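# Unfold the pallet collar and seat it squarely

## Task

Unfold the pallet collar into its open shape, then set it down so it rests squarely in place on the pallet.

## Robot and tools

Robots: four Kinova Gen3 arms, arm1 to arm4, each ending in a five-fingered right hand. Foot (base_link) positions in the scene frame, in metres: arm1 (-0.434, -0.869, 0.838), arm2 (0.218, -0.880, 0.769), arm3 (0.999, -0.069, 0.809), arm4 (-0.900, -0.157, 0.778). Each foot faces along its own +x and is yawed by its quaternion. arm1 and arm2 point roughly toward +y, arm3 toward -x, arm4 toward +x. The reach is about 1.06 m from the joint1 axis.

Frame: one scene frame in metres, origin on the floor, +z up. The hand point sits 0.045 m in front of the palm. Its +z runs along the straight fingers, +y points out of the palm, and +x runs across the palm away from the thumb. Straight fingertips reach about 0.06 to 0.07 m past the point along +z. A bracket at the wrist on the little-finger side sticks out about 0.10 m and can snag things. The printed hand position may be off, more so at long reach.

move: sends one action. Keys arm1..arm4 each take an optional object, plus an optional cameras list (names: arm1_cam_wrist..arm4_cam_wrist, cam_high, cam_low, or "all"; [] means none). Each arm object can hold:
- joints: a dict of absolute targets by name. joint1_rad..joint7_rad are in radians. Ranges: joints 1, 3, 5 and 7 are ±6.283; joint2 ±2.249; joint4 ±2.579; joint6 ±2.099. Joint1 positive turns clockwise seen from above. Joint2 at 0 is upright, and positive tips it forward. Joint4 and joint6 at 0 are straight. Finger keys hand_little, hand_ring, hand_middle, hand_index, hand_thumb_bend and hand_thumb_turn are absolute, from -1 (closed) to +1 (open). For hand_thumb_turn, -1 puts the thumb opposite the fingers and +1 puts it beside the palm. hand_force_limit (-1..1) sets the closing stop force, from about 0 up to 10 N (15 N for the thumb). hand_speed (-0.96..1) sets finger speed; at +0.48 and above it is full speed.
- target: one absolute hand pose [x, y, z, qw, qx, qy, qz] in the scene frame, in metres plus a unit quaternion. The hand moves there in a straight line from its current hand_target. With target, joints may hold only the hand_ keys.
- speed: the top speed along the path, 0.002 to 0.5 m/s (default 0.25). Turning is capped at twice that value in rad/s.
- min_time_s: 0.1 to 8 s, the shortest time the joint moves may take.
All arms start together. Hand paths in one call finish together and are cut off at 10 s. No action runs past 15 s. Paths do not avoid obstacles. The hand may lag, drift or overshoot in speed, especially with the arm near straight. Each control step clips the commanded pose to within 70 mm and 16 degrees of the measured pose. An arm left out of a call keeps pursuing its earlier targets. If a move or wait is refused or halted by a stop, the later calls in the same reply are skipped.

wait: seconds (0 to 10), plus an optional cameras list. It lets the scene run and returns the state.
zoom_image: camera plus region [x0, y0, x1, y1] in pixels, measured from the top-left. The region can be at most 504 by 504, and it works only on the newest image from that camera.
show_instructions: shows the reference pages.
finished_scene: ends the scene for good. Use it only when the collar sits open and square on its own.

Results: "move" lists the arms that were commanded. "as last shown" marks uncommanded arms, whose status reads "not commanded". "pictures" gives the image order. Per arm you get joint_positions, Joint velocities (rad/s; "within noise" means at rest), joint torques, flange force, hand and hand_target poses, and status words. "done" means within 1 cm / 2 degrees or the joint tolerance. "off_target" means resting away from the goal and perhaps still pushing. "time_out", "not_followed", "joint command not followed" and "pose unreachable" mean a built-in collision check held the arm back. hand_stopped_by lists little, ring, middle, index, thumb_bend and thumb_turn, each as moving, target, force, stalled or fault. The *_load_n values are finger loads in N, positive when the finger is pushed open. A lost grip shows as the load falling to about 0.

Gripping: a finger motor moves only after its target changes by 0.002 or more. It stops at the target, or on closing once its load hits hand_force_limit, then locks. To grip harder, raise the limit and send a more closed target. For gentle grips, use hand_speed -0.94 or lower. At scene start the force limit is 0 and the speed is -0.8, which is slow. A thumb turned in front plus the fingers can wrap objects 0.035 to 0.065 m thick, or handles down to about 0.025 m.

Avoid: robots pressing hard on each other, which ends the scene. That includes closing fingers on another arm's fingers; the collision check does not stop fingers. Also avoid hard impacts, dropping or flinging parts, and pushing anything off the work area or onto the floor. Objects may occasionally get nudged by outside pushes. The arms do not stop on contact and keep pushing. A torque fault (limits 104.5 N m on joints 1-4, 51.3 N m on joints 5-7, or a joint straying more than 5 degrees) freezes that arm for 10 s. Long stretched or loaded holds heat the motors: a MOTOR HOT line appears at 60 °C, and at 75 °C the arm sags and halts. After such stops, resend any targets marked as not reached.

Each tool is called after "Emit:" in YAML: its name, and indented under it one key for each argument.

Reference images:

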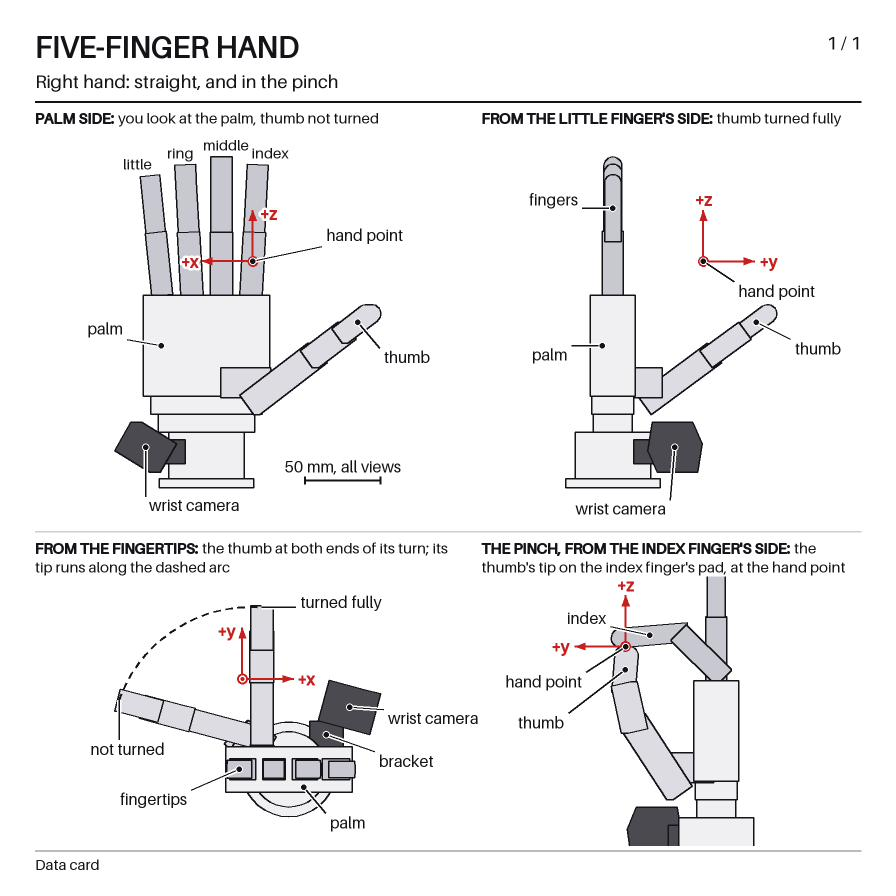

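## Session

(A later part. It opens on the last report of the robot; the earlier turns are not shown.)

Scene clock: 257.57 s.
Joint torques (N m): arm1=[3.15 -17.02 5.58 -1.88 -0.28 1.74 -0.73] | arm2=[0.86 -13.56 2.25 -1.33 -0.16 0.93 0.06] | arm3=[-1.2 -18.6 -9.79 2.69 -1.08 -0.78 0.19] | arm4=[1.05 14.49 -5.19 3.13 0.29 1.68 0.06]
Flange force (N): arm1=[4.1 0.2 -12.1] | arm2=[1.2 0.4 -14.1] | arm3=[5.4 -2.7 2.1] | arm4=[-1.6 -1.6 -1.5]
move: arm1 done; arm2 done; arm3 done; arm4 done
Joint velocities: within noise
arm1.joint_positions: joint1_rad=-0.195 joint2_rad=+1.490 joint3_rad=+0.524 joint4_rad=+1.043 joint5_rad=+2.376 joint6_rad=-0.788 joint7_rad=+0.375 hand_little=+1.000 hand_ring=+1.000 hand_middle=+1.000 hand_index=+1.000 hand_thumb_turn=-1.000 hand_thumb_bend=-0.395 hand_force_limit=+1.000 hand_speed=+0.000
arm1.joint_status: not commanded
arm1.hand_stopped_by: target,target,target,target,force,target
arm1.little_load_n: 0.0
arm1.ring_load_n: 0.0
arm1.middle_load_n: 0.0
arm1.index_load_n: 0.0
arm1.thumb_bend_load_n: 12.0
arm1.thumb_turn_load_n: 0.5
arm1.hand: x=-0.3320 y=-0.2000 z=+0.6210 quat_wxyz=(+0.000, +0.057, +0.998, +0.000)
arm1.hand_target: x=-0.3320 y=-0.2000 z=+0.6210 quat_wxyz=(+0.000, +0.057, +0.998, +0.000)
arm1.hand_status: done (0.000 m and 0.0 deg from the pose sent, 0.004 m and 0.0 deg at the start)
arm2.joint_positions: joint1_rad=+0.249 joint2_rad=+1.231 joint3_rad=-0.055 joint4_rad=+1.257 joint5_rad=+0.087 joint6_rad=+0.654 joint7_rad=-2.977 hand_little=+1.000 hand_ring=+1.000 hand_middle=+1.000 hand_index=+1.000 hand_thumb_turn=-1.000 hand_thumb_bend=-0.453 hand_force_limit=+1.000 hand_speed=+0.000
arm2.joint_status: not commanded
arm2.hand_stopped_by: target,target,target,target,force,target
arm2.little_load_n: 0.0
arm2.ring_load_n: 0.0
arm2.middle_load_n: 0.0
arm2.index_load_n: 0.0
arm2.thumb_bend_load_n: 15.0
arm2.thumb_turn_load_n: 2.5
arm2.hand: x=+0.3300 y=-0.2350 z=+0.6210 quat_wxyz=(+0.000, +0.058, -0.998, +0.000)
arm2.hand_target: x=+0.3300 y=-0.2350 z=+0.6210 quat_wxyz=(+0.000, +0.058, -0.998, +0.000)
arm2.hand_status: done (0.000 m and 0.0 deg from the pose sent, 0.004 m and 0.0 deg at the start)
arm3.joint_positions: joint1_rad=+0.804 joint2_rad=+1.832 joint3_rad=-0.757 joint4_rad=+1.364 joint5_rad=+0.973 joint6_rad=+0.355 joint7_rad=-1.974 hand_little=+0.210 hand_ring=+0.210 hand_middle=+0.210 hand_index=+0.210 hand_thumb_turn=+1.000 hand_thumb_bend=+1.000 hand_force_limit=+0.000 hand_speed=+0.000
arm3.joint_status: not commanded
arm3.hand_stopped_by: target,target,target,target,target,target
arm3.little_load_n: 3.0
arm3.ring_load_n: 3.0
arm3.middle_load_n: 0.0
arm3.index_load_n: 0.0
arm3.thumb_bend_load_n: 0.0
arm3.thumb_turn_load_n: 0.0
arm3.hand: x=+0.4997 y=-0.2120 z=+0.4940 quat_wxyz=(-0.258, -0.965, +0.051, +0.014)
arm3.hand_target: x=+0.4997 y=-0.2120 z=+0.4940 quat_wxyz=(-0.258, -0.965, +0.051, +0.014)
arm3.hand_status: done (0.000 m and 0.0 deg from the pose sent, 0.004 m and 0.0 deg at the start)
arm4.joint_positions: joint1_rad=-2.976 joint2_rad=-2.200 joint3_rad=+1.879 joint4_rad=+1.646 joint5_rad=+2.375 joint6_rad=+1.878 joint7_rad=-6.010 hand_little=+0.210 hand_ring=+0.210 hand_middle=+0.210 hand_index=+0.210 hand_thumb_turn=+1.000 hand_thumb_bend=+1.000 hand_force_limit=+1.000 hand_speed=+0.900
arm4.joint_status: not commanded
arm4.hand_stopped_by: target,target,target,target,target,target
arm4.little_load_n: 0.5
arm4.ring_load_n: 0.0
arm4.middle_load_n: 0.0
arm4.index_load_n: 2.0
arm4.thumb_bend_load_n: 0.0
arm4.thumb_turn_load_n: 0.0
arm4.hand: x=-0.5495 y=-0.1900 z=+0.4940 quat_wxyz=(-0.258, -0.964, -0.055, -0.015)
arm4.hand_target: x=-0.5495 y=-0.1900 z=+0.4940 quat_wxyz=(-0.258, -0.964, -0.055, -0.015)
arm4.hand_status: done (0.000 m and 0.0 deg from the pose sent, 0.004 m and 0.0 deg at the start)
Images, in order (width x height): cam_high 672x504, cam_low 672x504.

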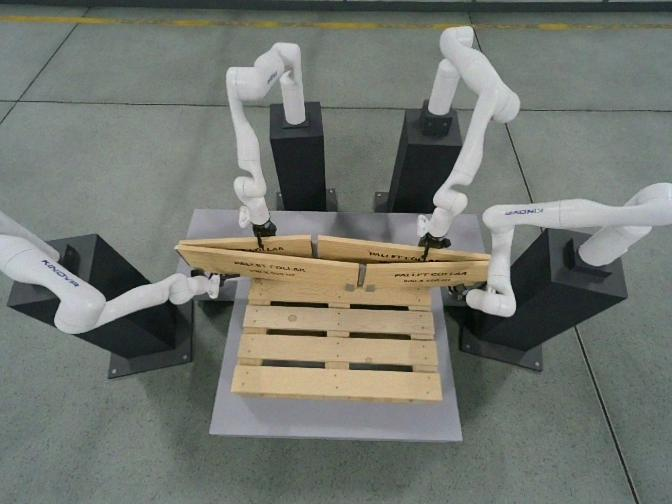

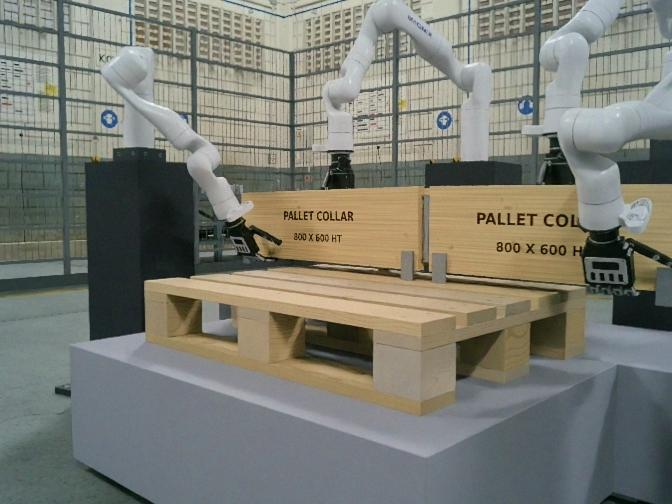

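Emit:
move:
  arm3: {"target": [0.4997, -0.212, 0.488, 0.25847, 0.96461, -0.05056, -0.01355], "speed": 0.03}

Emit:
move:
  arm3: {"target": [0.507, -0.135, 0.488, 0.25847, 0.96461, -0.05056, -0.01355], "speed": 0.06}
  cameras: ["cam_high", "cam_low"]

Scene clock: 259.87 s.
Joint torques (N m): arm1=[2.94 -16.43 5.14 -1.87 -0.32 1.71 -0.73] | arm2=[0.19 -15.53 1.78 -1.6 -0.29 1.14 0.04] | arm3=[-0.94 -17.78 -8 1.4 -0.59 -0.67 0.25] | arm4=[1.11 14.06 -4.99 3.14 0.12 1.62 0.02]
Flange force (N): arm1=[3.8 -0.2 -13.3] | arm2=[-0.2 1.0 -10.2] | arm3=[6.0 -0.1 -2.0] | arm4=[-1.0 -1.5 -2.0]
move: arm3 done
Joint velocities: within noise
arm1, arm2, arm4: as last shown
arm2.joint_positions: joint1_rad=+0.249 joint2_rad=+1.231 joint3_rad=-0.054 joint4_rad=+1.257 joint5_rad=+0.087 joint6_rad=+0.654 joint7_rad=-2.977 hand_little=+1.000 hand_ring=+1.000 hand_middle=+1.000 hand_index=+1.000 hand_thumb_turn=-1.000 hand_thumb_bend=-0.453 hand_force_limit=+1.000 hand_speed=+0.000
arm3.joint_positions: joint1_rad=+0.804 joint2_rad=+1.847 joint3_rad=-0.761 joint4_rad=+1.348 joint5_rad=+0.973 joint6_rad=+0.360 joint7_rad=-1.963 hand_little=+0.210 hand_ring=+0.210 hand_middle=+0.210 hand_index=+0.210 hand_thumb_turn=+1.000 hand_thumb_bend=+1.000 hand_force_limit=+0.000 hand_speed=+0.000
arm3.joint_status: not commanded
arm3.hand_stopped_by: target,target,target,target,target,target
arm3.little_load_n: 0.0
arm3.ring_load_n: 0.0
arm3.middle_load_n: 0.0
arm3.index_load_n: 0.0
arm3.thumb_bend_load_n: 0.0
arm3.thumb_turn_load_n: 0.0
arm3.hand: x=+0.4997 y=-0.2120 z=+0.4880 quat_wxyz=(-0.258, -0.965, +0.051, +0.014)
arm3.hand_target: x=+0.4997 y=-0.2120 z=+0.4880 quat_wxyz=(-0.258, -0.965, +0.051, +0.014)
arm3.hand_status: done (0.000 m and 0.0 deg from the pose sent, 0.006 m and 0.0 deg at the start)
arm4.little_load_n: 0.0
arm4.ring_load_n: 0.5
pictures: none

Scene clock: 261.67 s.
Joint torques (N m): arm1=[2.94 -16.45 5.19 -1.92 -0.37 1.7 -0.71] | arm2=[0.18 -15.56 1.76 -1.65 -0.28 1.12 0.05] | arm3=[-0.89 -17.78 -8.15 1.55 -0.8 -0.49 0.25] | arm4=[1.1 13.97 -4.97 3.13 0.1 1.64 0.03]
Flange force (N): arm1=[3.8 -0.4 -13.4] | arm2=[-0.1 0.9 -10.2] | arm3=[5.6 0.2 -1.4] | arm4=[-1.0 -1.3 -2.1]
move: arm3 done
Joint velocities: within noise
arm1, arm2, arm4: as last shown
arm1.thumb_turn_load_n: 0.0
arm2.joint_positions: joint1_rad=+0.249 joint2_rad=+1.231 joint3_rad=-0.055 joint4_rad=+1.257 joint5_rad=+0.087 joint6_rad=+0.654 joint7_rad=-2.977 hand_little=+1.000 hand_ring=+1.000 hand_middle=+1.000 hand_index=+1.000 hand_thumb_turn=-1.000 hand_thumb_bend=-0.453 hand_force_limit=+1.000 hand_speed=+0.000
arm3.joint_positions: joint1_rad=+0.985 joint2_rad=+1.869 joint3_rad=-0.813 joint4_rad=+1.309 joint5_rad=+0.954 joint6_rad=+0.498 joint7_rad=-1.766 hand_little=+0.210 hand_ring=+0.210 hand_middle=+0.210 hand_index=+0.210 hand_thumb_turn=+1.000 hand_thumb_bend=+1.000 hand_force_limit=+0.000 hand_speed=+0.000
arm3.joint_status: not commanded
arm3.hand_stopped_by: target,target,target,target,target,target
arm3.little_load_n: 0.0
arm3.ring_load_n: 0.0
arm3.middle_load_n: 0.0
arm3.index_load_n: 0.0
arm3.thumb_bend_load_n: 0.0
arm3.thumb_turn_load_n: 0.0
arm3.hand: x=+0.5070 y=-0.1350 z=+0.4880 quat_wxyz=(-0.258, -0.965, +0.051, +0.014)
arm3.hand_target: x=+0.5070 y=-0.1350 z=+0.4880 quat_wxyz=(-0.258, -0.965, +0.051, +0.014)
arm3.hand_status: done (0.000 m and 0.0 deg from the pose sent, 0.077 m and 0.0 deg at the start)
arm4.thumb_turn_load_n: 0.5
Images, in order (width x height): cam_high 672x504, cam_low 672x504.

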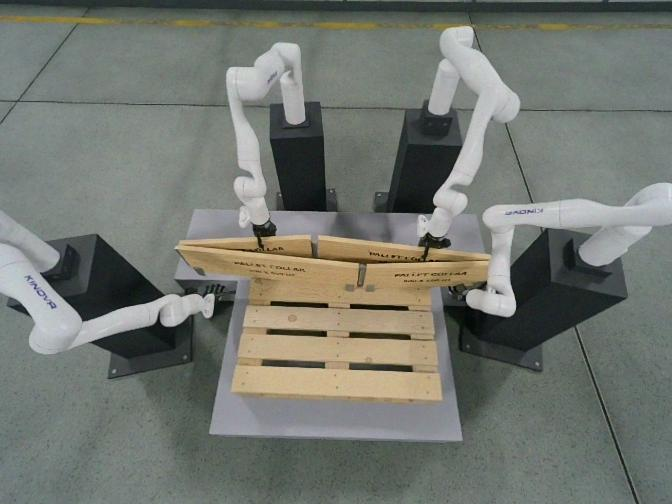

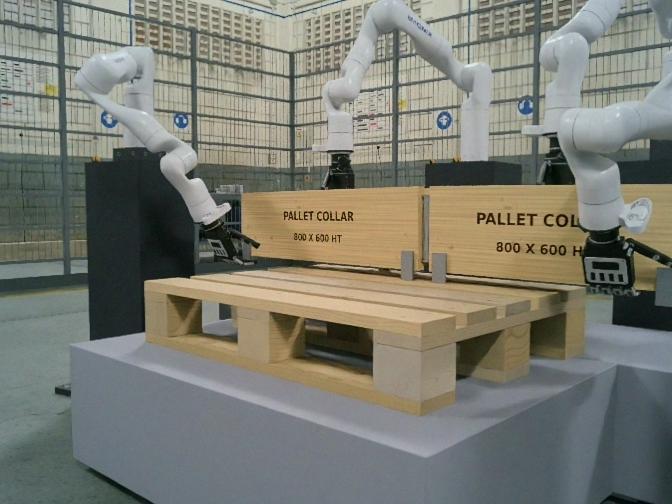

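Emit:
move:
  arm3: {"target": [0.56, -0.12, 0.85, 0, 1, 0, 0], "speed": 0.3}

Emit:
move:
  arm3: {"target": [0.60, -0.25, 0.87, 0, 0.7071, 0.7071, 0], "speed": 0.5}
  cameras: ["cam_high"]

Scene clock: 264.00 s.
Joint torques (N m): arm1=[3 -16.45 5.1 -1.85 -0.34 1.68 -0.73] | arm2=[0.16 -15.51 1.78 -1.58 -0.31 1.12 0.06] | arm3=[-0.92 -14.77 -5.87 -4.13 -0.24 -0.24 0.26] | arm4=[1.12 14.01 -5.03 3.14 0.11 1.62 0]
Flange force (N): arm1=[3.9 -0.1 -13.3] | arm2=[-0.2 1.1 -10.2] | arm3=[0.9 -1.8 3.4] | arm4=[-0.9 -1.4 -2.0]
move: arm3 done
Joint velocities: within noise
arm1, arm2, arm4: as last shown
arm1.thumb_turn_load_n: 0.5
arm2.ring_load_n: -0.5
arm2.thumb_turn_load_n: 2.0
arm3.joint_positions: joint1_rad=+0.779 joint2_rad=+0.776 joint3_rad=-0.882 joint4_rad=+1.954 joint5_rad=+0.827 joint6_rad=+0.818 joint7_rad=-2.367 hand_little=+0.210 hand_ring=+0.210 hand_middle=+0.210 hand_index=+0.210 hand_thumb_turn=+1.000 hand_thumb_bend=+1.000 hand_force_limit=+0.000 hand_speed=+0.000
arm3.joint_status: not commanded
arm3.hand_stopped_by: target,target,target,target,target,target
arm3.little_load_n: 0.0
arm3.ring_load_n: 0.5
arm3.middle_load_n: 0.5
arm3.index_load_n: 0.0
arm3.thumb_bend_load_n: 0.0
arm3.thumb_turn_load_n: 0.0
arm3.hand: x=+0.5600 y=-0.1200 z=+0.8500 quat_wxyz=(+0.000, -1.000, +0.000, +0.000)
arm3.hand_target: x=+0.5600 y=-0.1200 z=+0.8500 quat_wxyz=(+0.000, -1.000, +0.000, +0.000)
arm3.hand_status: done (0.000 m and 0.0 deg from the pose sent, 0.366 m and 30.6 deg at the start)
arm4.ring_load_n: 0.0
arm4.thumb_turn_load_n: 0.0
pictures: none

Scene clock: 266.27 s.
Joint torques (N m): arm1=[2.95 -16.5 5.24 -1.87 -0.36 1.73 -0.72] | arm2=[0.13 -15.53 1.76 -1.64 -0.31 1.14 0.06] | arm3=[-0.89 -16.97 -8.18 -4.16 -0.3 -0.2 0.22] | arm4=[1.09 14 -5.04 3.16 0.12 1.62 0.02]
Flange force (N): arm1=[3.8 -0.1 -13.2] | arm2=[-0.2 0.8 -10.2] | arm3=[1.7 0.4 2.6] | arm4=[-1.0 -1.4 -2.0]
move: arm3 done
Joint velocities: within noise
arm1, arm2, arm4: as last shown
arm1.little_load_n: -0.5
arm1.thumb_turn_load_n: 0.0
arm2.ring_load_n: 0.0
arm3.joint_positions: joint1_rad=+0.513 joint2_rad=+0.999 joint3_rad=-1.183 joint4_rad=+1.676 joint5_rad=+0.996 joint6_rad=+1.183 joint7_rad=-1.157 hand_little=+0.210 hand_ring=+0.210 hand_middle=+0.210 hand_index=+0.210 hand_thumb_turn=+1.000 hand_thumb_bend=+1.000 hand_force_limit=+0.000 hand_speed=+0.000
arm3.joint_status: not commanded
arm3.hand_stopped_by: target,target,target,target,target,target
arm3.little_load_n: 0.0
arm3.ring_load_n: 0.0
arm3.middle_load_n: 0.0
arm3.index_load_n: 0.0
arm3.thumb_bend_load_n: 0.0
arm3.thumb_turn_load_n: 0.0
arm3.hand: x=+0.6000 y=-0.2500 z=+0.8700 quat_wxyz=(+0.000, -0.707, -0.707, +0.000)
arm3.hand_target: x=+0.6000 y=-0.2500 z=+0.8700 quat_wxyz=(+0.000, -0.707, -0.707, +0.000)
arm3.hand_status: done (0.000 m and 0.0 deg from the pose sent, 0.137 m and 90.0 deg at the start)
arm4.little_load_n: 0.5
arm4.ring_load_n: 0.5
arm4.index_load_n: 1.5
Images, in order (width x height): cam_high 672x504.

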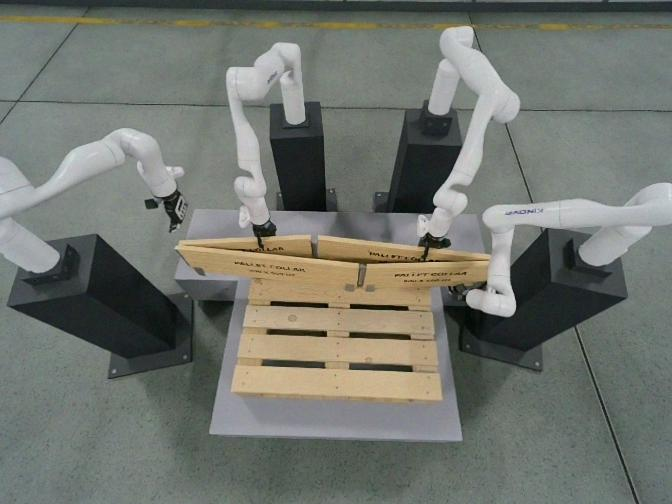

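Emit:
move:
  arm3: {"target": [0.56, -0.35, 0.85, -0.01512, -0.05644, 0.96428, 0.25838], "speed": 0.5}
  cameras: ["cam_high", "arm3_cam_wrist"]

Scene clock: 268.87 s.
Joint torques (N m): arm1=[3.02 -16.42 5.23 -1.84 -0.38 1.72 -0.71] | arm2=[0.19 -15.53 1.72 -1.65 -0.3 1.13 0.04] | arm3=[-0.84 -23.66 -5.91 -3.48 0.17 0.98 0.21] | arm4=[1.07 14.07 -5.01 3.12 0.13 1.62 0.04]
Flange force (N): arm1=[3.9 0.0 -13.3] | arm2=[-0.1 0.8 -10.2] | arm3=[-0.4 1.9 1.9] | arm4=[-1.2 -1.3 -2.0]
move: arm3 done
Joint velocities: within noise
arm1, arm2, arm4: as last shown
arm1.little_load_n: 0.0
arm1.thumb_turn_load_n: 0.5
arm2.thumb_bend_load_n: 14.5
arm2.thumb_turn_load_n: 2.5
arm3.joint_positions: joint1_rad=-0.325 joint2_rad=+1.351 joint3_rad=-1.054 joint4_rad=+0.872 joint5_rad=+1.255 joint6_rad=+1.821 joint7_rad=+0.388 hand_little=+0.210 hand_ring=+0.210 hand_middle=+0.210 hand_index=+0.210 hand_thumb_turn=+1.000 hand_thumb_bend=+1.000 hand_force_limit=+0.000 hand_speed=+0.000
arm3.joint_status: not commanded
arm3.hand_stopped_by: target,target,target,target,target,target
arm3.little_load_n: 0.0
arm3.ring_load_n: 0.0
arm3.middle_load_n: 0.5
arm3.index_load_n: 0.0
arm3.thumb_bend_load_n: 0.0
arm3.thumb_turn_load_n: 0.0
arm3.hand: x=+0.5600 y=-0.3500 z=+0.8500 quat_wxyz=(+0.015, +0.056, -0.964, -0.258)
arm3.hand_target: x=+0.5600 y=-0.3500 z=+0.8500 quat_wxyz=(+0.015, +0.056, -0.964, -0.258)
arm3.hand_status: done (0.000 m and 0.0 deg from the pose sent, 0.110 m and 100.1 deg at the start)
arm4.little_load_n: 0.0
arm4.ring_load_n: 0.0
arm4.index_load_n: 2.0
pictures: arm3_cam_wrist, cam_high
Images, in order (width x height): arm3_cam_wrist 672x504, cam_high 672x504.

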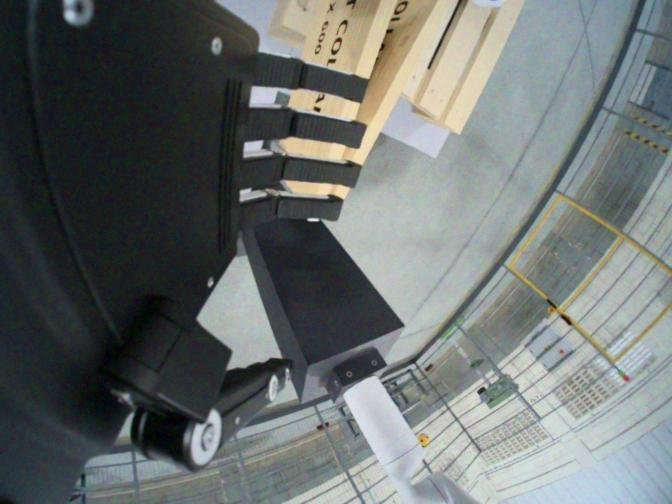

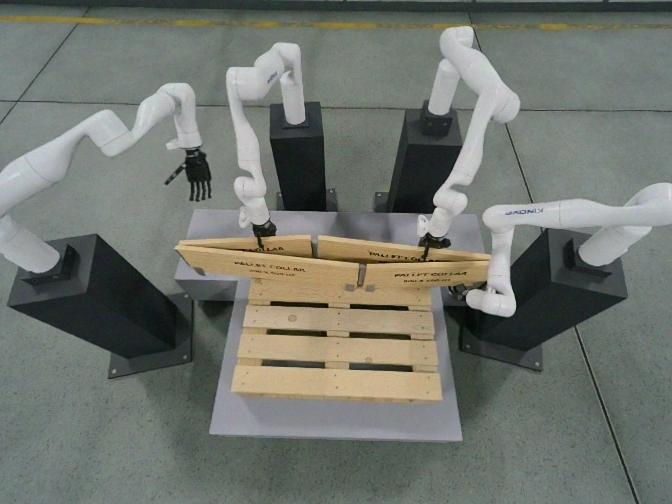

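Emit:
move:
  arm3: {"target": [0.552, -0.335, 0.62, -0.01512, -0.05644, 0.96428, 0.25838], "speed": 0.15}

Emit:
move:
  arm3: {"target": [0.552, -0.318, 0.500, -0.01512, -0.05644, 0.96428, 0.25838], "speed": 0.08}
  cameras: ["cam_high", "arm3_cam_wrist"]

Scene clock: 271.10 s.
Joint torques (N m): arm1=[2.97 -16.36 5.24 -1.84 -0.33 1.71 -0.71] | arm2=[0.18 -15.54 1.71 -1.62 -0.27 1.12 0.04] | arm3=[-0.92 -23.88 -4.55 -2.84 0.27 0.93 0.25] | arm4=[1.08 14.05 -5.02 3.1 0.13 1.63 0.03]
Flange force (N): arm1=[3.8 -0.2 -13.4] | arm2=[-0.2 1.0 -10.2] | arm3=[-3.1 5.0 1.4] | arm4=[-1.2 -1.3 -2.0]
move: arm3 done
Joint velocities: within noise
arm1, arm2, arm4: as last shown
arm2.little_load_n: 0.5
arm2.thumb_bend_load_n: 15.0
arm2.thumb_turn_load_n: 2.0
arm3.joint_positions: joint1_rad=-0.387 joint2_rad=+1.726 joint3_rad=-0.959 joint4_rad=+0.643 joint5_rad=+1.388 joint6_rad=+1.554 joint7_rad=+0.430 hand_little=+0.210 hand_ring=+0.210 hand_middle=+0.210 hand_index=+0.210 hand_thumb_turn=+1.000 hand_thumb_bend=+1.000 hand_force_limit=+0.000 hand_speed=+0.000
arm3.joint_status: not commanded
arm3.hand_stopped_by: target,target,target,target,target,target
arm3.little_load_n: 0.0
arm3.ring_load_n: 0.0
arm3.middle_load_n: 0.0
arm3.index_load_n: 0.0
arm3.thumb_bend_load_n: 0.0
arm3.thumb_turn_load_n: 0.0
arm3.hand: x=+0.5520 y=-0.3350 z=+0.6200 quat_wxyz=(+0.015, +0.056, -0.964, -0.258)
arm3.hand_target: x=+0.5520 y=-0.3350 z=+0.6200 quat_wxyz=(+0.015, +0.056, -0.964, -0.258)
arm3.hand_status: done (0.000 m and 0.0 deg from the pose sent, 0.231 m and 0.0 deg at the start)
pictures: none

Scene clock: 273.37 s.
Joint torques (N m): arm1=[3 -16.45 5.21 -1.89 -0.39 1.68 -0.72] | arm2=[0.14 -15.51 1.73 -1.59 -0.28 1.1 0.05] | arm3=[-0.88 -23.1 -1.82 -3.66 0.51 0.83 0.22] | arm4=[1.13 14.04 -4.96 3.14 0.09 1.62 0.07]
Flange force (N): arm1=[3.9 -0.4 -13.3] | arm2=[-0.3 1.1 -10.3] | arm3=no reading | arm4=[-1.1 -1.5 -2.1]
move: arm3 done
Joint velocities: within noise
arm1, arm2, arm4: as last shown
arm1.thumb_turn_load_n: 0.0
arm2.little_load_n: 0.0
arm2.thumb_turn_load_n: 2.5
arm3.joint_positions: joint1_rad=-0.544 joint2_rad=+2.004 joint3_rad=-0.962 joint4_rad=+0.153 joint5_rad=+1.387 joint6_rad=+1.448 joint7_rad=+0.659 hand_little=+0.210 hand_ring=+0.210 hand_middle=+0.210 hand_index=+0.210 hand_thumb_turn=+1.000 hand_thumb_bend=+1.000 hand_force_limit=+0.000 hand_speed=+0.000
arm3.joint_status: not commanded
arm3.hand_stopped_by: target,target,target,target,target,target
arm3.little_load_n: 0.0
arm3.ring_load_n: 0.0
arm3.middle_load_n: 0.0
arm3.index_load_n: 0.0
arm3.thumb_bend_load_n: -0.5
arm3.thumb_turn_load_n: 0.0
arm3.hand: x=+0.5520 y=-0.3180 z=+0.5000 quat_wxyz=(+0.015, +0.056, -0.964, -0.258)
arm3.hand_target: x=+0.5520 y=-0.3180 z=+0.5000 quat_wxyz=(+0.015, +0.056, -0.964, -0.258)
arm3.hand_status: done (0.000 m and 0.0 deg from the pose sent, 0.121 m and 0.0 deg at the start)
arm4.index_load_n: 1.5
pictures: arm3_cam_wrist, cam_high
Images, in order (width x height): arm3_cam_wrist 672x504, cam_high 672x504.

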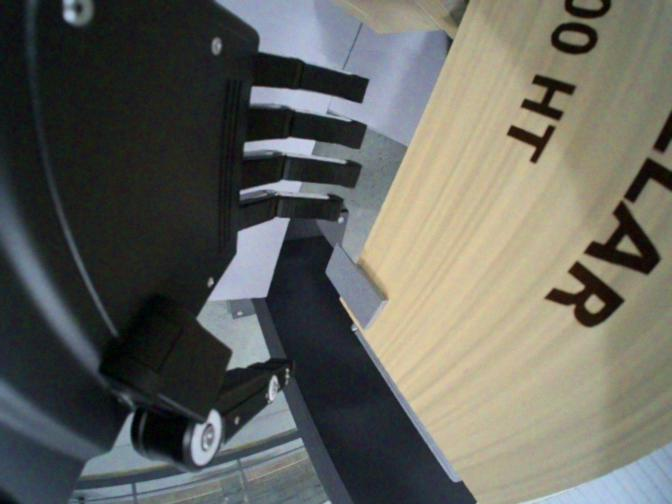

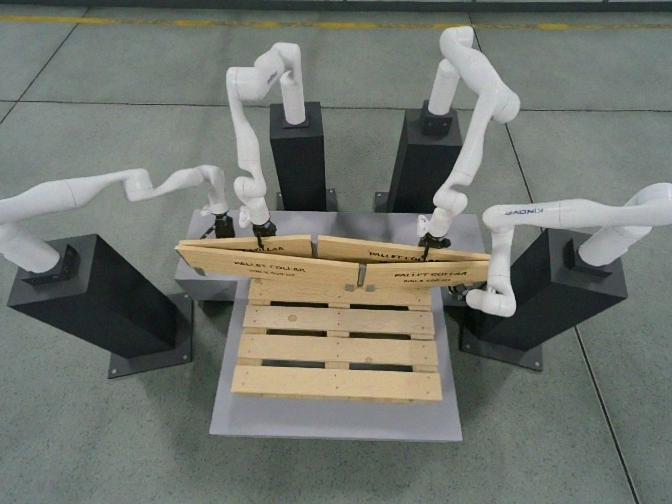

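Emit:
move:
  arm3: {"target": [0.546, -0.300, 0.491, -0.01512, -0.05644, 0.96428, 0.25838], "speed": 0.06}
  cameras: ["arm3_cam_wrist"]

Emit:
move:
  arm3: {"target": [0.544, -0.270, 0.491, -0.01512, -0.05644, 0.96428, 0.25838], "speed": 0.04}
  cameras: ["arm3_cam_wrist", "cam_high"]

Scene clock: 275.27 s.
Joint torques (N m): arm1=[3.03 -16.44 5.14 -1.87 -0.37 1.71 -0.72] | arm2=[0.17 -15.52 1.73 -1.62 -0.31 1.12 0.06] | arm3=[-0.91 -22.93 -2.19 -3.48 0.47 0.84 0.28] | arm4=[1.07 14.04 -5 3.17 0.13 1.64 0.06]
Flange force (N): arm1=[3.9 -0.2 -13.4] | arm2=[-0.2 1.0 -10.2] | arm3=no reading | arm4=[-1.0 -1.4 -2.0]
move: arm3 done
Joint velocities: within noise
arm1.joint_positions: joint1_rad=-0.195 joint2_rad=+1.490 joint3_rad=+0.524 joint4_rad=+1.043 joint5_rad=+2.376 joint6_rad=-0.788 joint7_rad=+0.375 hand_little=+1.000 hand_ring=+1.000 hand_middle=+1.000 hand_index=+1.000 hand_thumb_turn=-1.000 hand_thumb_bend=-0.395 hand_force_limit=+1.000 hand_speed=+0.000
arm1.joint_status: not commanded
arm1.hand_stopped_by: target,target,target,target,force,target
arm1.little_load_n: 0.0
arm1.ring_load_n: 0.0
arm1.middle_load_n: 0.0
arm1.index_load_n: 0.0
arm1.thumb_bend_load_n: 12.0
arm1.thumb_turn_load_n: 0.5
arm1.hand: x=-0.3320 y=-0.2000 z=+0.6210 quat_wxyz=(+0.000, +0.057, +0.998, +0.000)
arm1.hand_target: x=-0.3320 y=-0.2000 z=+0.6210 quat_wxyz=(+0.000, +0.057, +0.998, +0.000)
arm1.hand_status: not commanded
arm2.joint_positions: joint1_rad=+0.249 joint2_rad=+1.231 joint3_rad=-0.055 joint4_rad=+1.257 joint5_rad=+0.087 joint6_rad=+0.654 joint7_rad=-2.977 hand_little=+1.000 hand_ring=+1.000 hand_middle=+1.000 hand_index=+1.000 hand_thumb_turn=-1.000 hand_thumb_bend=-0.453 hand_force_limit=+1.000 hand_speed=+0.000
arm2.joint_status: not commanded
arm2.hand_stopped_by: target,target,target,target,force,target
arm2.little_load_n: -0.5
arm2.ring_load_n: 0.0
arm2.middle_load_n: 0.5
arm2.index_load_n: 0.0
arm2.thumb_bend_load_n: 15.0
arm2.thumb_turn_load_n: 2.0
arm2.hand: x=+0.3300 y=-0.2350 z=+0.6210 quat_wxyz=(+0.000, +0.058, -0.998, +0.000)
arm2.hand_target: x=+0.3300 y=-0.2350 z=+0.6210 quat_wxyz=(+0.000, +0.058, -0.998, +0.000)
arm2.hand_status: not commanded
arm3.joint_positions: joint1_rad=-0.487 joint2_rad=+2.000 joint3_rad=-0.946 joint4_rad=+0.234 joint5_rad=+1.405 joint6_rad=+1.417 joint7_rad=+0.627 hand_little=+0.210 hand_ring=+0.210 hand_middle=+0.210 hand_index=+0.210 hand_thumb_turn=+1.000 hand_thumb_bend=+1.000 hand_force_limit=+0.000 hand_speed=+0.000
arm3.joint_status: not commanded
arm3.hand_stopped_by: target,target,target,target,target,target
arm3.little_load_n: 0.0
arm3.ring_load_n: 0.5
arm3.middle_load_n: 0.0
arm3.index_load_n: 0.0
arm3.thumb_bend_load_n: 0.0
arm3.thumb_turn_load_n: 0.0
arm3.hand: x=+0.5460 y=-0.3000 z=+0.4910 quat_wxyz=(+0.015, +0.056, -0.964, -0.258)
arm3.hand_target: x=+0.5460 y=-0.3000 z=+0.4910 quat_wxyz=(+0.015, +0.056, -0.964, -0.258)
arm3.hand_status: done (0.000 m and 0.0 deg from the pose sent, 0.021 m and 0.0 deg at the start)
arm4.joint_positions: joint1_rad=-2.976 joint2_rad=-2.200 joint3_rad=+1.879 joint4_rad=+1.646 joint5_rad=+2.375 joint6_rad=+1.878 joint7_rad=-6.010 hand_little=+0.210 hand_ring=+0.210 hand_middle=+0.210 hand_index=+0.210 hand_thumb_turn=+1.000 hand_thumb_bend=+1.000 hand_force_limit=+1.000 hand_speed=+0.900
arm4.joint_status: not commanded
arm4.hand_stopped_by: target,target,target,target,target,target
arm4.little_load_n: 0.0
arm4.ring_load_n: 0.0
arm4.middle_load_n: 0.0
arm4.index_load_n: 2.0
arm4.thumb_bend_load_n: 0.0
arm4.thumb_turn_load_n: 0.0
arm4.hand: x=-0.5495 y=-0.1900 z=+0.4940 quat_wxyz=(-0.258, -0.964, -0.055, -0.015)
arm4.hand_target: x=-0.5495 y=-0.1900 z=+0.4940 quat_wxyz=(-0.258, -0.964, -0.055, -0.015)
arm4.hand_status: not commanded
Images, in order (width x height): arm3_cam_wrist 672x504.

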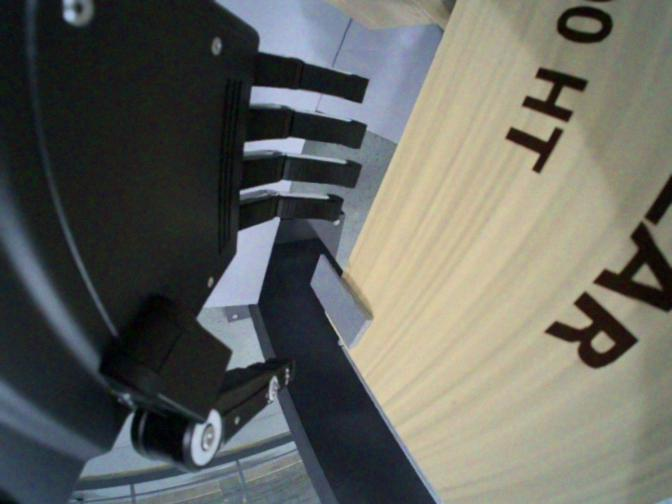

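Scene clock: 276.53 s.
Joint torques (N m): arm1=[3.23 -17.19 5.67 -2.03 -0.26 1.79 -0.71] | arm2=[0.97 -14.65 2.38 -0.89 -0.19 1.45 -0.03] | arm3=[-0.59 -23.05 -3.06 -2.97 0.54 1.53 0.29] | arm4=[0.98 14.06 -5.09 3.14 0.12 1.6 0.03]
Flange force (N): arm1=[4.3 -0.3 -12.0] | arm2=[0.7 2.4 -11.0] | arm3=no reading | arm4=[-1.3 -1.1 -1.8]
move: arm3 done
Joint velocities: within noise
arm1, arm2, arm4: as last shown
arm2.little_load_n: 0.0
arm2.middle_load_n: 0.0
arm2.thumb_turn_load_n: 2.5
arm3.joint_positions: joint1_rad=-0.359 joint2_rad=+1.948 joint3_rad=-0.907 joint4_rad=+0.480 joint5_rad=+1.447 joint6_rad=+1.376 joint7_rad=+0.509 hand_little=+0.210 hand_ring=+0.210 hand_middle=+0.210 hand_index=+0.210 hand_thumb_turn=+1.000 hand_thumb_bend=+1.000 hand_force_limit=+0.000 hand_speed=+0.000
arm3.joint_status: not commanded
arm3.hand_stopped_by: target,target,target,target,target,target
arm3.little_load_n: 0.0
arm3.ring_load_n: 0.0
arm3.middle_load_n: 0.5
arm3.index_load_n: 2.0
arm3.thumb_bend_load_n: 0.0
arm3.thumb_turn_load_n: 0.0
arm3.hand: x=+0.5440 y=-0.2700 z=+0.4910 quat_wxyz=(+0.015, +0.056, -0.964, -0.258)
arm3.hand_target: x=+0.5440 y=-0.2700 z=+0.4910 quat_wxyz=(+0.015, +0.056, -0.964, -0.258)
arm3.hand_status: done (0.000 m and 0.0 deg from the pose sent, 0.030 m and 0.0 deg at the start)
Images, in order (width x height): arm3_cam_wrist 672x504, cam_high 672x504.

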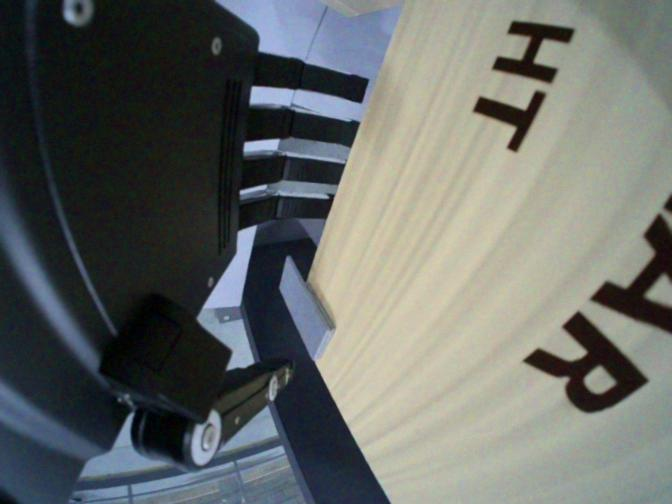

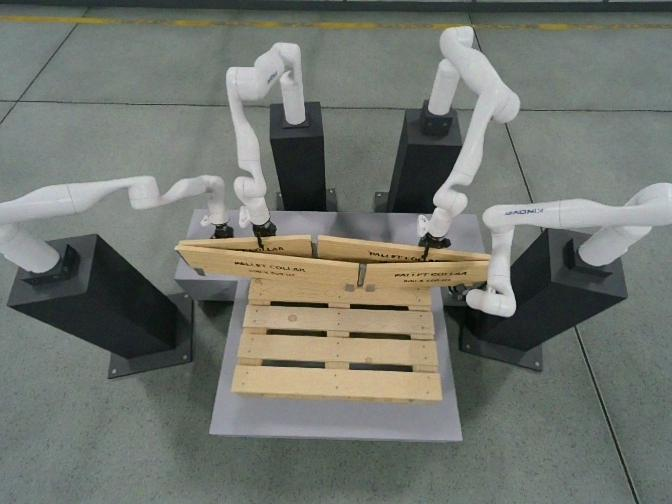

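Emit:
move:
  arm3: {"target": [0.544, -0.274, 0.484, -0.01512, -0.05644, 0.96428, 0.25838], "speed": 0.04}
  cameras: ["arm3_cam_wrist"]

Emit:
move:
  arm3: {"target": [0.542, -0.252, 0.484, -0.01512, -0.05644, 0.96428, 0.25838], "speed": 0.03}
  cameras: ["arm3_cam_wrist", "cam_high"]

Scene clock: 277.73 s.
Joint torques (N m): arm1=[2.91 -16.84 5.2 -1.82 -0.29 1.62 -0.7] | arm2=[0.58 -15.99 2.07 -1.62 -0.21 1.26 -0.01] | arm3=[-0.95 -22.57 -3.07 -2.97 0.41 0.91 0.22] | arm4=[1.03 13.97 -5.04 3.26 0.08 1.62 0.01]
Flange force (N): arm1=[3.8 0.5 -12.3] | arm2=[0.3 1.4 -9.2] | arm3=no reading | arm4=[-0.7 -1.4 -1.7]
move: arm3 done
Joint velocities: within noise
arm1, arm2, arm4: as last shown
arm3.joint_positions: joint1_rad=-0.389 joint2_rad=+1.973 joint3_rad=-0.915 joint4_rad=+0.410 joint5_rad=+1.438 joint6_rad=+1.376 joint7_rad=+0.543 hand_little=+0.210 hand_ring=+0.210 hand_middle=+0.210 hand_index=+0.210 hand_thumb_turn=+1.000 hand_thumb_bend=+1.000 hand_force_limit=+0.000 hand_speed=+0.000
arm3.joint_status: not commanded
arm3.hand_stopped_by: target,target,target,target,target,target
arm3.little_load_n: 0.0
arm3.ring_load_n: 0.0
arm3.middle_load_n: 0.0
arm3.index_load_n: 0.0
arm3.thumb_bend_load_n: 0.0
arm3.thumb_turn_load_n: 0.0
arm3.hand: x=+0.5440 y=-0.2740 z=+0.4840 quat_wxyz=(+0.015, +0.056, -0.964, -0.258)
arm3.hand_target: x=+0.5440 y=-0.2740 z=+0.4840 quat_wxyz=(+0.015, +0.056, -0.964, -0.258)
arm3.hand_status: done (0.000 m and 0.0 deg from the pose sent, 0.008 m and 0.0 deg at the start)
Images, in order (width x height): arm3_cam_wrist 672x504.

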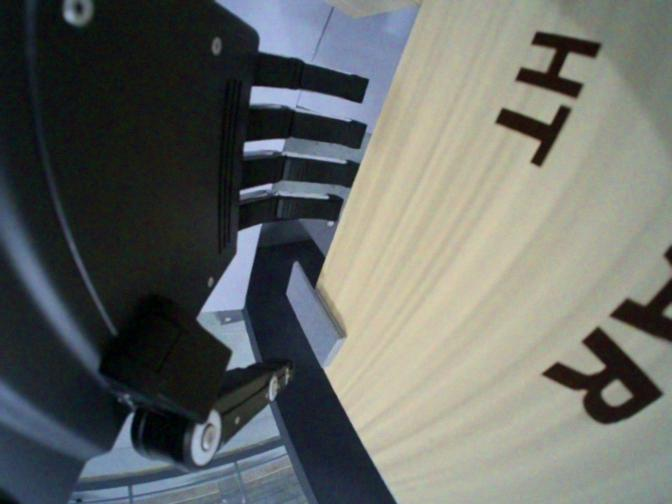

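Scene clock: 278.97 s.
Joint torques (N m): arm1=[3.28 -17.51 5.73 -2.42 -0.36 2.03 -0.75] | arm2=[1.02 -14.96 2.42 -0.03 -0.23 2.08 -0.08] | arm3=[0.12 -21.48 -2.66 -2.53 0.62 1.59 0.54] | arm4=[0.95 14.11 -5.11 3.16 0.15 1.59 0.05]
Flange force (N): arm1=[4.3 -1.2 -12.2] | arm2=[0.1 4.8 -8.9] | arm3=[-5.0 4.7 -1.3] | arm4=[-1.4 -1.1 -1.7]
move: arm3 done
Joint velocities: within noise
arm1, arm2, arm4: as last shown
arm2.thumb_turn_load_n: 2.0
arm3.joint_positions: joint1_rad=-0.314 joint2_rad=+1.947 joint3_rad=-0.891 joint4_rad=+0.539 joint5_rad=+1.464 joint6_rad=+1.351 joint7_rad=+0.486 hand_little=+0.210 hand_ring=+0.210 hand_middle=+0.210 hand_index=+0.210 hand_thumb_turn=+1.000 hand_thumb_bend=+1.000 hand_force_limit=+0.000 hand_speed=+0.000
arm3.joint_status: not commanded
arm3.hand_stopped_by: target,target,target,target,target,target
arm3.little_load_n: 0.0
arm3.ring_load_n: 0.0
arm3.middle_load_n: 0.0
arm3.index_load_n: 0.0
arm3.thumb_bend_load_n: 0.0
arm3.thumb_turn_load_n: 0.0
arm3.hand: x=+0.5420 y=-0.2520 z=+0.4840 quat_wxyz=(+0.015, +0.056, -0.964, -0.258)
arm3.hand_target: x=+0.5420 y=-0.2520 z=+0.4840 quat_wxyz=(+0.015, +0.056, -0.964, -0.258)
arm3.hand_status: done (0.000 m and 0.0 deg from the pose sent, 0.022 m and 0.0 deg at the start)
Images, in order (width x height): arm3_cam_wrist 672x504, cam_high 672x504.

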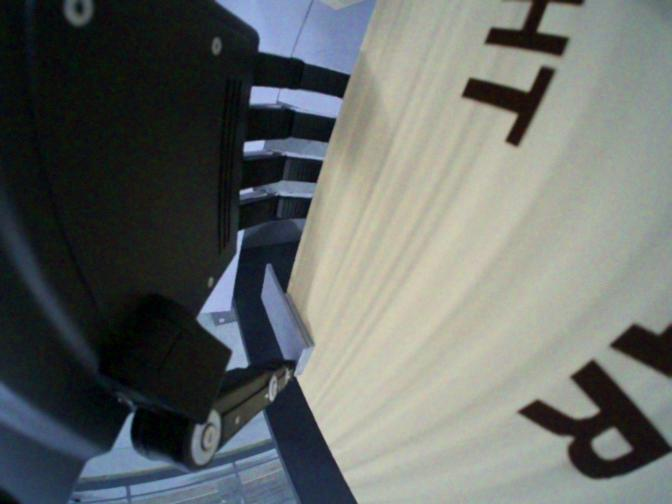

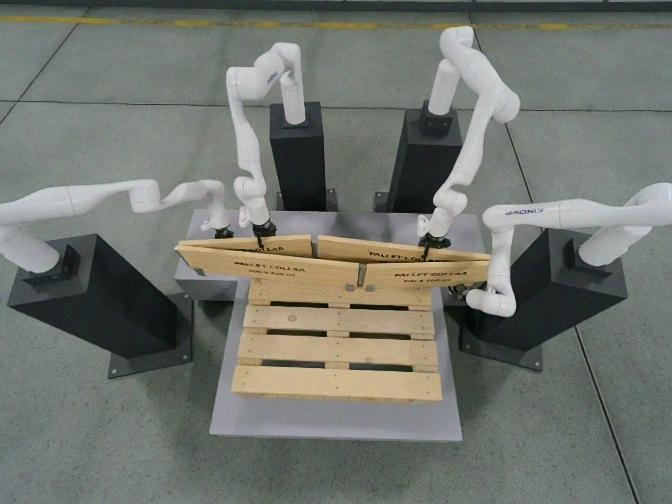

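Emit:
move:
  arm3: {"target": [0.542, -0.255, 0.490, -0.01512, -0.05644, 0.96428, 0.25838], "speed": 0.03}

Emit:
move:
  arm3: {"target": [0.542, -0.255, 0.494, -0.01512, -0.05644, 0.96428, 0.25838], "speed": 0.02}

Scene clock: 280.17 s.
Joint torques (N m): arm1=[3.04 -16.65 5.27 -1.59 -0.23 1.44 -0.65] | arm2=[0.56 -16.3 2.08 -1.8 -0.17 1.15 0] | arm3=[-0.94 -22.41 -3.79 -2.66 0.28 0.92 0.26] | arm4=[0.88 13.83 -5.07 3.27 -0.01 1.53 0.01]
Flange force (N): arm1=[4.1 0.7 -12.2] | arm2=[0.3 1.4 -8.8] | arm3=[-5.8 7.6 -0.1] | arm4=[-0.9 -0.9 -1.6]
move: arm3 done
Joint velocities: within noise
arm1, arm2, arm4: as last shown
arm3.joint_positions: joint1_rad=-0.314 joint2_rad=+1.936 joint3_rad=-0.892 joint4_rad=+0.552 joint5_rad=+1.462 joint6_rad=+1.359 joint7_rad=+0.479 hand_little=+0.210 hand_ring=+0.210 hand_middle=+0.210 hand_index=+0.210 hand_thumb_turn=+1.000 hand_thumb_bend=+1.000 hand_force_limit=+0.000 hand_speed=+0.000
arm3.joint_status: not commanded
arm3.hand_stopped_by: target,target,target,target,target,target
arm3.little_load_n: 0.5
arm3.ring_load_n: 0.0
arm3.middle_load_n: 0.0
arm3.index_load_n: 0.0
arm3.thumb_bend_load_n: 0.0
arm3.thumb_turn_load_n: 0.0
arm3.hand: x=+0.5420 y=-0.2550 z=+0.4900 quat_wxyz=(+0.015, +0.056, -0.964, -0.258)
arm3.hand_target: x=+0.5420 y=-0.2550 z=+0.4900 quat_wxyz=(+0.015, +0.056, -0.964, -0.258)
arm3.hand_status: done (0.000 m and 0.0 deg from the pose sent, 0.007 m and 0.0 deg at the start)
pictures: none

Scene clock: 281.13 s.
Joint torques (N m): arm1=[4 -19.17 6.77 -1.22 0.19 1.09 -0.65] | arm2=[2.07 -13.85 3.43 -2.43 0.25 0.33 0.04] | arm3=[-1.93 -29.07 -3.85 -2.93 0.56 4.27 0.14] | arm4=[0.32 14.44 -5.75 3.77 0.06 1.67 0]
Flange force (N): arm1=[5.7 3.1 -6.0] | arm2=[3.9 -1.7 -15.2] | arm3=[-2.0 0.1 14.7] | arm4=[-1.3 -0.8 1.6]
move: arm3 done
Joint velocities: within noise
arm1, arm2, arm4: as last shown
arm2.little_load_n: -0.5
arm2.hand: x=+0.3300 y=-0.2350 z=+0.6211 quat_wxyz=(+0.000, +0.058, -0.998, +0.000)
arm3.joint_positions: joint1_rad=-0.307 joint2_rad=+1.926 joint3_rad=-0.891 joint4_rad=+0.571 joint5_rad=+1.463 joint6_rad=+1.362 joint7_rad=+0.470 hand_little=+0.210 hand_ring=+0.210 hand_middle=+0.211 hand_index=+0.211 hand_thumb_turn=+1.000 hand_thumb_bend=+1.000 hand_force_limit=+0.000 hand_speed=+0.000
arm3.joint_status: not commanded
arm3.hand_stopped_by: target,target,target,target,target,target
arm3.little_load_n: 2.0
arm3.ring_load_n: 6.0
arm3.middle_load_n: 6.5
arm3.index_load_n: 7.5
arm3.thumb_bend_load_n: 0.0
arm3.thumb_turn_load_n: 0.0
arm3.hand: x=+0.5420 y=-0.2550 z=+0.4940 quat_wxyz=(+0.015, +0.056, -0.964, -0.258)
arm3.hand_target: x=+0.5420 y=-0.2550 z=+0.4940 quat_wxyz=(+0.015, +0.056, -0.964, -0.258)
arm3.hand_status: done (0.000 m and 0.0 deg from the pose sent, 0.004 m and 0.0 deg at the start)
arm4.middle_load_n: 0.5
arm4.index_load_n: 3.5
pictures: none

Emit:
move:
  arm2: {"joints": {"hand_thumb_bend": 0.15}}

Emit:
move:
  arm2: {"target": [0.33, -0.243, 0.76, 0, -0.0584, 0.9983, 0], "speed": 0.12}

Emit:
move:
  arm2: {"target": [0.045, -0.251, 0.76, 0, 0.0567, 0.9984, 0], "speed": 0.2}
  cameras: ["cam_high", "arm2_cam_wrist"]

Emit:
zoom_image:
  camera: "cam_high"
  region: [290, 180, 400, 290]

Scene clock: 282.33 s.
Joint torques (N m): arm1=[4.42 -19.96 7.26 -2.67 -0.12 2.14 -0.74] | arm2=[0.63 -21.81 1.99 -5.52 -0.39 -0.31 -0.23] | arm3=[-0.49 -27.45 -2.75 -3.85 1.61 2.61 0.46] | arm4=[1.32 15.14 -5.01 3.23 0.14 2.54 0.08]
Flange force (N): arm1=[6.2 -0.8 -7.5] | arm2=[1.2 -2.9 -2.7] | arm3=[-7.0 2.5 7.3] | arm4=[-0.5 -3.7 0.6]
move: arm2 done
Joint velocities: within noise
arm1, arm3, arm4: as last shown
arm2.joint_positions: joint1_rad=+0.249 joint2_rad=+1.231 joint3_rad=-0.055 joint4_rad=+1.257 joint5_rad=+0.087 joint6_rad=+0.654 joint7_rad=-2.977 hand_little=+1.000 hand_ring=+1.000 hand_middle=+1.000 hand_index=+1.000 hand_thumb_turn=-1.000 hand_thumb_bend=+0.150 hand_force_limit=+1.000 hand_speed=+0.000
arm2.joint_status: all done
arm2.hand_stopped_by: target,target,target,target,target,target
arm2.little_load_n: 0.0
arm2.ring_load_n: 0.0
arm2.middle_load_n: 0.0
arm2.index_load_n: 0.0
arm2.thumb_bend_load_n: 0.0
arm2.thumb_turn_load_n: 0.0
arm2.hand: x=+0.3300 y=-0.2350 z=+0.6210 quat_wxyz=(+0.000, +0.058, -0.998, +0.000)
arm2.hand_target: x=+0.3300 y=-0.2350 z=+0.6210 quat_wxyz=(+0.000, +0.058, -0.998, +0.000)
arm2.hand_status: not commanded
arm3.little_load_n: 0.5
arm3.ring_load_n: 3.5
arm3.middle_load_n: 3.5
arm3.index_load_n: 4.5
arm4.ring_load_n: 0.5
arm4.index_load_n: 4.0
pictures: none

Scene clock: 284.03 s.
Joint torques (N m): arm1=[4.44 -20.16 7.4 -2.89 -0.13 2.31 -0.8] | arm2=[0.74 -20.27 1.99 -6.16 -0.39 -0.09 -0.22] | arm3=[-0.24 -27.25 -2.58 -3.8 1.6 2.69 0.38] | arm4=[1.54 15.29 -4.97 3.1 0.16 2.68 0.1]
Flange force (N): arm1=[6.1 -1.4 -7.6] | arm2=[1.5 -2.5 -2.2] | arm3=[-6.1 1.4 7.1] | arm4=[-0.5 -4.2 0.5]
move: arm2 done
Joint velocities: within noise
arm1, arm3, arm4: as last shown
arm2.joint_positions: joint1_rad=+0.257 joint2_rad=+0.965 joint3_rad=-0.065 joint4_rad=+1.337 joint5_rad=+0.074 joint6_rad=+0.840 joint7_rad=-2.968 hand_little=+1.000 hand_ring=+1.000 hand_middle=+1.000 hand_index=+1.000 hand_thumb_turn=-1.000 hand_thumb_bend=+0.150 hand_force_limit=+1.000 hand_speed=+0.000
arm2.joint_status: not commanded
arm2.hand_stopped_by: target,target,target,target,target,target
arm2.little_load_n: 0.0
arm2.ring_load_n: 0.0
arm2.middle_load_n: 0.0
arm2.index_load_n: 0.5
arm2.thumb_bend_load_n: 0.0
arm2.thumb_turn_load_n: 0.0
arm2.hand: x=+0.3300 y=-0.2430 z=+0.7600 quat_wxyz=(+0.000, +0.058, -0.998, +0.000)
arm2.hand_target: x=+0.3300 y=-0.2430 z=+0.7600 quat_wxyz=(+0.000, +0.058, -0.998, +0.000)
arm2.hand_status: done (0.000 m and 0.0 deg from the pose sent, 0.139 m and 0.0 deg at the start)
arm3.little_load_n: 1.0
arm3.thumb_bend_load_n: -0.5
pictures: none

Scene clock: 286.03 s.
Joint torques (N m): arm1=[4.47 -20.23 7.38 -2.93 -0.13 2.35 -0.8] | arm2=[0.76 -21.18 2.61 -6.59 -0.38 -0.05 -0.27] | arm3=[-0.2 -27.25 -2.66 -3.74 1.6 2.7 0.37] | arm4=[1.52 15.22 -4.96 3.15 0.16 2.68 0.1]
Flange force (N): arm1=[6.2 -1.4 -7.6] | arm2=[-1.1 -3.7 -2.0] | arm3=[-5.6 1.0 7.3] | arm4=[-0.3 -4.2 0.5]
move: arm2 done
Joint velocities: within noise
arm1.joint_positions: joint1_rad=-0.195 joint2_rad=+1.490 joint3_rad=+0.524 joint4_rad=+1.043 joint5_rad=+2.376 joint6_rad=-0.788 joint7_rad=+0.375 hand_little=+1.000 hand_ring=+1.000 hand_middle=+1.000 hand_index=+1.000 hand_thumb_turn=-1.000 hand_thumb_bend=-0.395 hand_force_limit=+1.000 hand_speed=+0.000
arm1.joint_status: not commanded
arm1.hand_stopped_by: target,target,target,target,force,target
arm1.little_load_n: 0.0
arm1.ring_load_n: 0.0
arm1.middle_load_n: 0.0
arm1.index_load_n: 0.0
arm1.thumb_bend_load_n: 12.0
arm1.thumb_turn_load_n: 0.5
arm1.hand: x=-0.3320 y=-0.2000 z=+0.6210 quat_wxyz=(+0.000, +0.057, +0.998, +0.000)
arm1.hand_target: x=-0.3320 y=-0.2000 z=+0.6210 quat_wxyz=(+0.000, +0.057, +0.998, +0.000)
arm1.hand_status: not commanded
arm2.joint_positions: joint1_rad=-0.295 joint2_rad=+1.023 joint3_rad=+0.030 joint4_rad=+1.197 joint5_rad=-0.029 joint6_rad=+0.920 joint7_rad=-3.631 hand_little=+1.000 hand_ring=+1.000 hand_middle=+1.000 hand_index=+1.000 hand_thumb_turn=-1.000 hand_thumb_bend=+0.150 hand_force_limit=+1.000 hand_speed=+0.000
arm2.joint_status: not commanded
arm2.hand_stopped_by: target,target,target,target,target,target
arm2.little_load_n: 0.0
arm2.ring_load_n: 0.0
arm2.middle_load_n: 0.0
arm2.index_load_n: 0.0
arm2.thumb_bend_load_n: 0.0
arm2.thumb_turn_load_n: 0.0
arm2.hand: x=+0.0450 y=-0.2510 z=+0.7600 quat_wxyz=(+0.000, -0.057, -0.998, +0.000)
arm2.hand_target: x=+0.0450 y=-0.2510 z=+0.7600 quat_wxyz=(+0.000, -0.057, -0.998, +0.000)
arm2.hand_status: done (0.000 m and 0.0 deg from the pose sent, 0.285 m and 13.2 deg at the start)
arm3: as last shown
arm3.little_load_n: 0.5
arm3.index_load_n: 5.0
arm4.joint_positions: joint1_rad=-2.976 joint2_rad=-2.200 joint3_rad=+1.879 joint4_rad=+1.646 joint5_rad=+2.375 joint6_rad=+1.878 joint7_rad=-6.010 hand_little=+0.210 hand_ring=+0.210 hand_middle=+0.210 hand_index=+0.210 hand_thumb_turn=+1.000 hand_thumb_bend=+1.000 hand_force_limit=+1.000 hand_speed=+0.900
arm4.joint_status: not commanded
arm4.hand_stopped_by: target,target,target,target,target,target
arm4.little_load_n: 0.0
arm4.ring_load_n: 0.5
arm4.middle_load_n: 0.5
arm4.index_load_n: 4.5
arm4.thumb_bend_load_n: 0.0
arm4.thumb_turn_load_n: 0.0
arm4.hand: x=-0.5495 y=-0.1900 z=+0.4940 quat_wxyz=(-0.258, -0.964, -0.055, -0.015)
arm4.hand_target: x=-0.5495 y=-0.1900 z=+0.4940 quat_wxyz=(-0.258, -0.964, -0.055, -0.015)
arm4.hand_status: not commanded
pictures: arm2_cam_wrist, cam_high
Images, in order (width x height): arm2_cam_wrist 672x504, cam_high 672x504.

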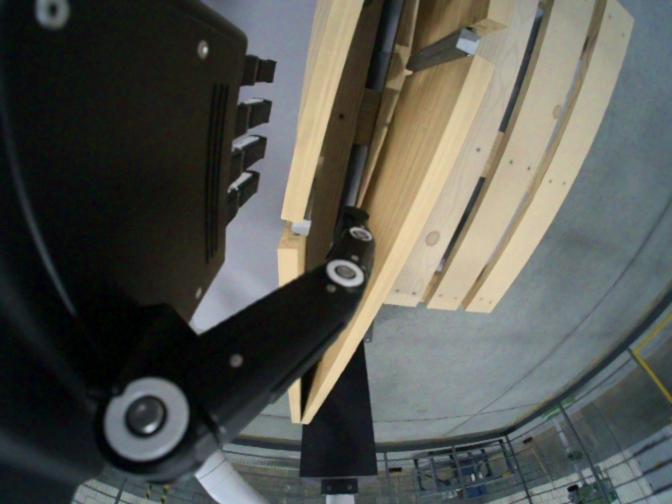

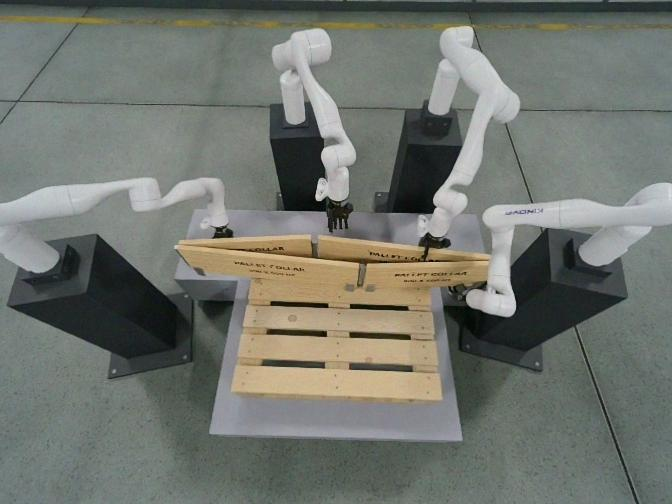

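Scaled by 4.582 from the camera's image (finer frame: 960x720).

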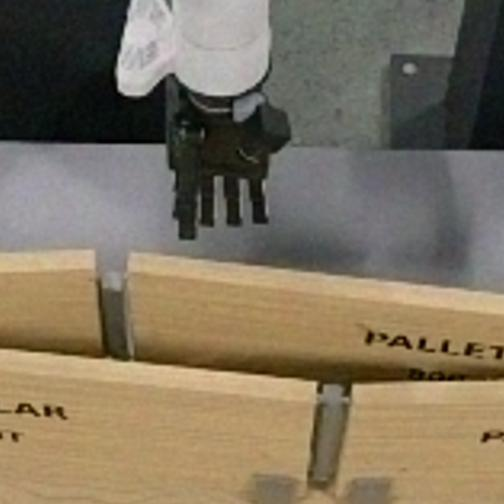

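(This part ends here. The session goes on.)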